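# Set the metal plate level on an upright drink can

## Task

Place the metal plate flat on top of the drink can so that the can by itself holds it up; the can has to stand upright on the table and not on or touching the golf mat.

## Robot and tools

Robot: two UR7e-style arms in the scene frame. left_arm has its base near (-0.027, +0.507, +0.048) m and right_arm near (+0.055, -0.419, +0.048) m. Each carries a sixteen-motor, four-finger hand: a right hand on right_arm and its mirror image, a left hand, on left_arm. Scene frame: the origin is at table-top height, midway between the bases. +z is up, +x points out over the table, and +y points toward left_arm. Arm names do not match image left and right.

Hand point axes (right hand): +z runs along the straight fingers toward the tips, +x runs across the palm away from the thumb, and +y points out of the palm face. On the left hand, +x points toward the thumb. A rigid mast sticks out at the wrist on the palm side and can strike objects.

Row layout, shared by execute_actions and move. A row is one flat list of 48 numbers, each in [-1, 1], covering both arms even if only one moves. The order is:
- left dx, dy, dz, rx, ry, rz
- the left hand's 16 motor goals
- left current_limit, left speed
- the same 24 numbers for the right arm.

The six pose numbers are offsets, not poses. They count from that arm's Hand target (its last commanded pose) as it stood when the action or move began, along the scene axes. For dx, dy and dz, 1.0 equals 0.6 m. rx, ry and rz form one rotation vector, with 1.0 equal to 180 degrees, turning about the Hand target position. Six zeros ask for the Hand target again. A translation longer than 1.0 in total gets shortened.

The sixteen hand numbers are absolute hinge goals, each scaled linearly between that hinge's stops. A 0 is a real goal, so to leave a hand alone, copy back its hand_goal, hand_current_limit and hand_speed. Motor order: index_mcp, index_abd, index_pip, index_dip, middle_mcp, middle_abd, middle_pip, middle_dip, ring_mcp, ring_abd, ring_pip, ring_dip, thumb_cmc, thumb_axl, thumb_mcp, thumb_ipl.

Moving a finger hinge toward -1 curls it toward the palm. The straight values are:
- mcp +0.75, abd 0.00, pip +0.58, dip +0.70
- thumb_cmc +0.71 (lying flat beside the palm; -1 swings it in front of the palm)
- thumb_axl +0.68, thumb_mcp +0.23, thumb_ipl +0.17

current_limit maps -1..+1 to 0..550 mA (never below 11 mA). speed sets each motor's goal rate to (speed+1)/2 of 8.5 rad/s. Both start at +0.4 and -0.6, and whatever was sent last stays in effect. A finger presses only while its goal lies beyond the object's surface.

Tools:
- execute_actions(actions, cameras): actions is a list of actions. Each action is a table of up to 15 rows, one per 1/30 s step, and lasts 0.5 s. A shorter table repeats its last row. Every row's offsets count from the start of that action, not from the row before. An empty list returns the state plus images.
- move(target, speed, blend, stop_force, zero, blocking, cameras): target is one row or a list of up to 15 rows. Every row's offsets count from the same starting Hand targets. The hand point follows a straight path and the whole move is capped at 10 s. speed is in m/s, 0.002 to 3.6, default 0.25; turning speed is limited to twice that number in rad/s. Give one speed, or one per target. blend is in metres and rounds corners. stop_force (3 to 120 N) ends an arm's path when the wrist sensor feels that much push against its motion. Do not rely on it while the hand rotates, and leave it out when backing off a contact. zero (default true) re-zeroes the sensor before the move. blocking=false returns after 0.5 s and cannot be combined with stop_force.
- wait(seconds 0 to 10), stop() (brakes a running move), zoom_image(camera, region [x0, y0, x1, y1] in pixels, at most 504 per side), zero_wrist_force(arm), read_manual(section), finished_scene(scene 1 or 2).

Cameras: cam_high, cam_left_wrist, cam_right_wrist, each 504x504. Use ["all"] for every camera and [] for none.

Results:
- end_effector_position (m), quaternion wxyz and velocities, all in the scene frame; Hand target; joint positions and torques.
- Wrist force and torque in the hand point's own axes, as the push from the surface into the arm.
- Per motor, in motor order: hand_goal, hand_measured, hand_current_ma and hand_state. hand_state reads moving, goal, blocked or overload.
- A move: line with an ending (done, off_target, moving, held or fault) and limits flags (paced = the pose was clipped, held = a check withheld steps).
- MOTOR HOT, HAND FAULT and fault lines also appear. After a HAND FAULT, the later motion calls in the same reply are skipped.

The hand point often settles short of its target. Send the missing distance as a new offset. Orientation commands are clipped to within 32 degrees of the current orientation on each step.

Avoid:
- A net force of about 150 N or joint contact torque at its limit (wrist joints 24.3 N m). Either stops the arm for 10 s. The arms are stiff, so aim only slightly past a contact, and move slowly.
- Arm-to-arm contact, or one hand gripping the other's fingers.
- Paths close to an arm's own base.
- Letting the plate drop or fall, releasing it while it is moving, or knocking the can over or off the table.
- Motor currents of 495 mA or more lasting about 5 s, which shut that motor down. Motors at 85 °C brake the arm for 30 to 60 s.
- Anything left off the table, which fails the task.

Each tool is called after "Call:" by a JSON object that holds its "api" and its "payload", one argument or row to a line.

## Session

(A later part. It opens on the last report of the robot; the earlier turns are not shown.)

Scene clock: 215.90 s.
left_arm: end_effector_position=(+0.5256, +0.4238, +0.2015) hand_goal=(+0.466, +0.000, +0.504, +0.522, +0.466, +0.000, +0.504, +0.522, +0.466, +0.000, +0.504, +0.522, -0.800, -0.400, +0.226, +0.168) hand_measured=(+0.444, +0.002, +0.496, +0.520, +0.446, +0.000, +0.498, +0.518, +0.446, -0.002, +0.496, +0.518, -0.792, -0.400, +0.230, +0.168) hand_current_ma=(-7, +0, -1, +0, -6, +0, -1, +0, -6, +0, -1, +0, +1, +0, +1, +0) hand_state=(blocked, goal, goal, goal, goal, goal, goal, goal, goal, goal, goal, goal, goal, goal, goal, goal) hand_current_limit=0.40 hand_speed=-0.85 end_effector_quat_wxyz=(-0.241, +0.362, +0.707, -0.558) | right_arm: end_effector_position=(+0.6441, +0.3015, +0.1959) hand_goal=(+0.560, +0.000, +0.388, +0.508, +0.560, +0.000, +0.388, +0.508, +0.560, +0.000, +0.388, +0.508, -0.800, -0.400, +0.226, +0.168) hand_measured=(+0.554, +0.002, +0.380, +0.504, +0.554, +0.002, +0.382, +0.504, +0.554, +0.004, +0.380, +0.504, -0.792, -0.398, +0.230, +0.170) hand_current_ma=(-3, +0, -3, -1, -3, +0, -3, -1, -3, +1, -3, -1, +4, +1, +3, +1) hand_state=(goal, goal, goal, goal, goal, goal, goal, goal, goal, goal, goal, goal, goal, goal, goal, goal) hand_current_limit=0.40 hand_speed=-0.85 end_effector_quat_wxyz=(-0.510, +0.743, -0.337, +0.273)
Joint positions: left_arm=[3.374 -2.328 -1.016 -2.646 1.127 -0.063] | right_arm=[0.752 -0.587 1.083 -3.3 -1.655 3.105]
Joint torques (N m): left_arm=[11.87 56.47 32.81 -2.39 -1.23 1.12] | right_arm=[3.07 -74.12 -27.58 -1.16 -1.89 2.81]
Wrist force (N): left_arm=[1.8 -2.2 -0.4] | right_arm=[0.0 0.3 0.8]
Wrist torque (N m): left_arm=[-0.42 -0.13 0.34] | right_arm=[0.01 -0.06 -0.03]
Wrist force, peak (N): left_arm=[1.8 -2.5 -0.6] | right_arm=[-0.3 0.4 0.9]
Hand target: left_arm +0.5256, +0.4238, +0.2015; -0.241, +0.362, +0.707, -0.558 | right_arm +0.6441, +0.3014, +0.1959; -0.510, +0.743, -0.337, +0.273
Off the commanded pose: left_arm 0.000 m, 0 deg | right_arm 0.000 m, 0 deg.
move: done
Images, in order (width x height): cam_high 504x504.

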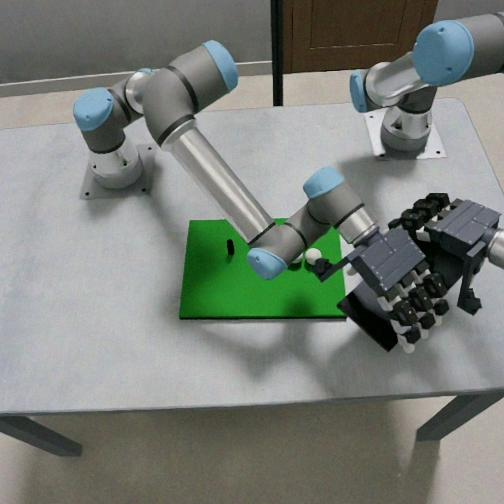

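Call:
{"api": "move", "payload": {
  "target": [
    [0,0,0.14,0,0,0,0.466,0,0.504,0.522,0.466,0,0.504,0.522,0.466,0,0.504,0.522,-0.8,-0.4,0.226,0.168,0.4,-0.85,0,0,0.14,0,0,0,0.56,0,0.387,0.507,0.56,0,0.387,0.507,0.56,0,0.387,0.507,-0.8,-0.4,0.226,0.168,0.4,-0.85],
    [0.0,0.2,0.22,0,0,0,0.466,0,0.504,0.522,0.466,0,0.504,0.522,0.466,0,0.504,0.522,-0.8,-0.4,0.226,0.168,0.4,-0.85,0,-0.25,0.2,0,0,0,0.56,0,0.387,0.507,0.56,0,0.387,0.507,0.56,0,0.387,0.507,-0.8,-0.4,0.226,0.168,0.4,-0.85]
  ],
  "speed": 0.1,
  "blend": 0.02,
  "cameras": ["cam_high"]
}}

Call:
{"api": "zoom_image", "payload": {
  "camera": "cam_high",
  "region": [320, 180, 500, 360]
}}

Scene clock: 219.23 s.
left_arm: end_effector_position=(+0.5256, +0.5437, +0.3335) hand_goal=(+0.466, +0.000, +0.504, +0.522, +0.466, +0.000, +0.504, +0.522, +0.466, +0.000, +0.504, +0.522, -0.800, -0.400, +0.226, +0.168) hand_measured=(+0.444, +0.002, +0.496, +0.520, +0.446, +0.000, +0.498, +0.518, +0.446, -0.002, +0.496, +0.518, -0.792, -0.400, +0.230, +0.168) hand_current_ma=(-7, +0, -1, +0, -6, +0, -1, +0, -6, +0, -1, +0, +1, +0, +1, +0) hand_state=(blocked, goal, goal, goal, goal, goal, goal, goal, goal, goal, goal, goal, goal, goal, goal, goal) hand_current_limit=0.40 hand_speed=-0.85 end_effector_quat_wxyz=(-0.241, +0.362, +0.707, -0.558) | right_arm: end_effector_position=(+0.6441, +0.1515, +0.3158) hand_goal=(+0.560, +0.000, +0.388, +0.508, +0.560, +0.000, +0.388, +0.508, +0.560, +0.000, +0.388, +0.508, -0.800, -0.400, +0.226, +0.168) hand_measured=(+0.554, +0.002, +0.382, +0.504, +0.554, +0.002, +0.382, +0.504, +0.554, +0.004, +0.380, +0.504, -0.792, -0.398, +0.230, +0.170) hand_current_ma=(-3, +0, -3, -1, -3, +0, -2, -1, -3, +1, -3, -1, +4, +1, +2, +1) hand_state=(goal, goal, goal, goal, goal, goal, goal, goal, goal, goal, goal, goal, goal, goal, goal, goal) hand_current_limit=0.40 hand_speed=-0.85 end_effector_quat_wxyz=(-0.510, +0.743, -0.337, +0.273)
Joint positions: left_arm=[3.534 -2.376 -0.591 -3.04 1.282 -0.015] | right_arm=[0.575 -0.979 1.466 -3.291 -1.488 3.047]
Joint torques (N m): left_arm=[14.49 40.01 32.27 -2.77 1.9 1.95] | right_arm=[-8.38 -60.23 -10.89 -3.68 2.6 -2.83]
Wrist force (N): left_arm=[1.5 -2.1 -0.4] | right_arm=[0.3 0.5 0.6]
Wrist torque (N m): left_arm=[-0.41 -0.05 0.30] | right_arm=[-0.03 -0.11 0.12]
Wrist force, peak (N): left_arm=[1.3 -2.9 -0.6] | right_arm=[-0.4 1.0 1.0]
Hand target: left_arm +0.5256, +0.5438, +0.3335; -0.241, +0.362, +0.707, -0.558 | right_arm +0.6441, +0.1514, +0.3159; -0.510, +0.743, -0.337, +0.273
Off the commanded pose: left_arm 0.000 m, 0 deg | right_arm 0.000 m, 0 deg.
move: done
Images, in order (width x height): cam_high 504x504.

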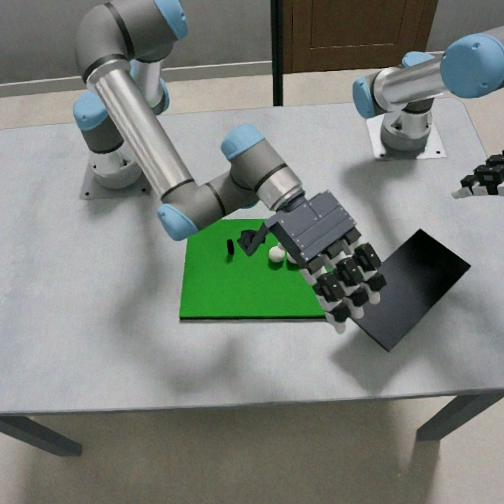

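Scaled by 2.800 from the camera's 504x504 image, which has a finer 720x720 frame.

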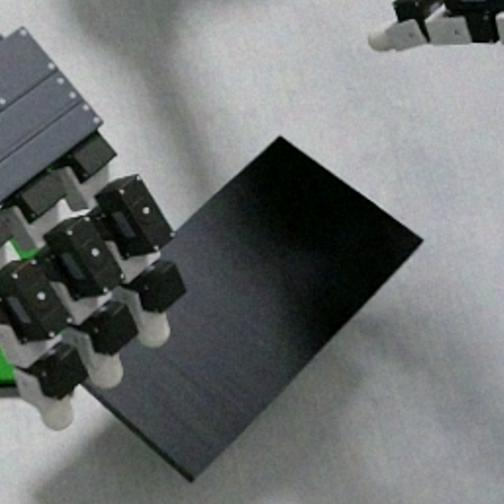

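Call:
{"api": "finished_scene", "payload": {
  "scene": 2
}}

The scene is finished: the task was done.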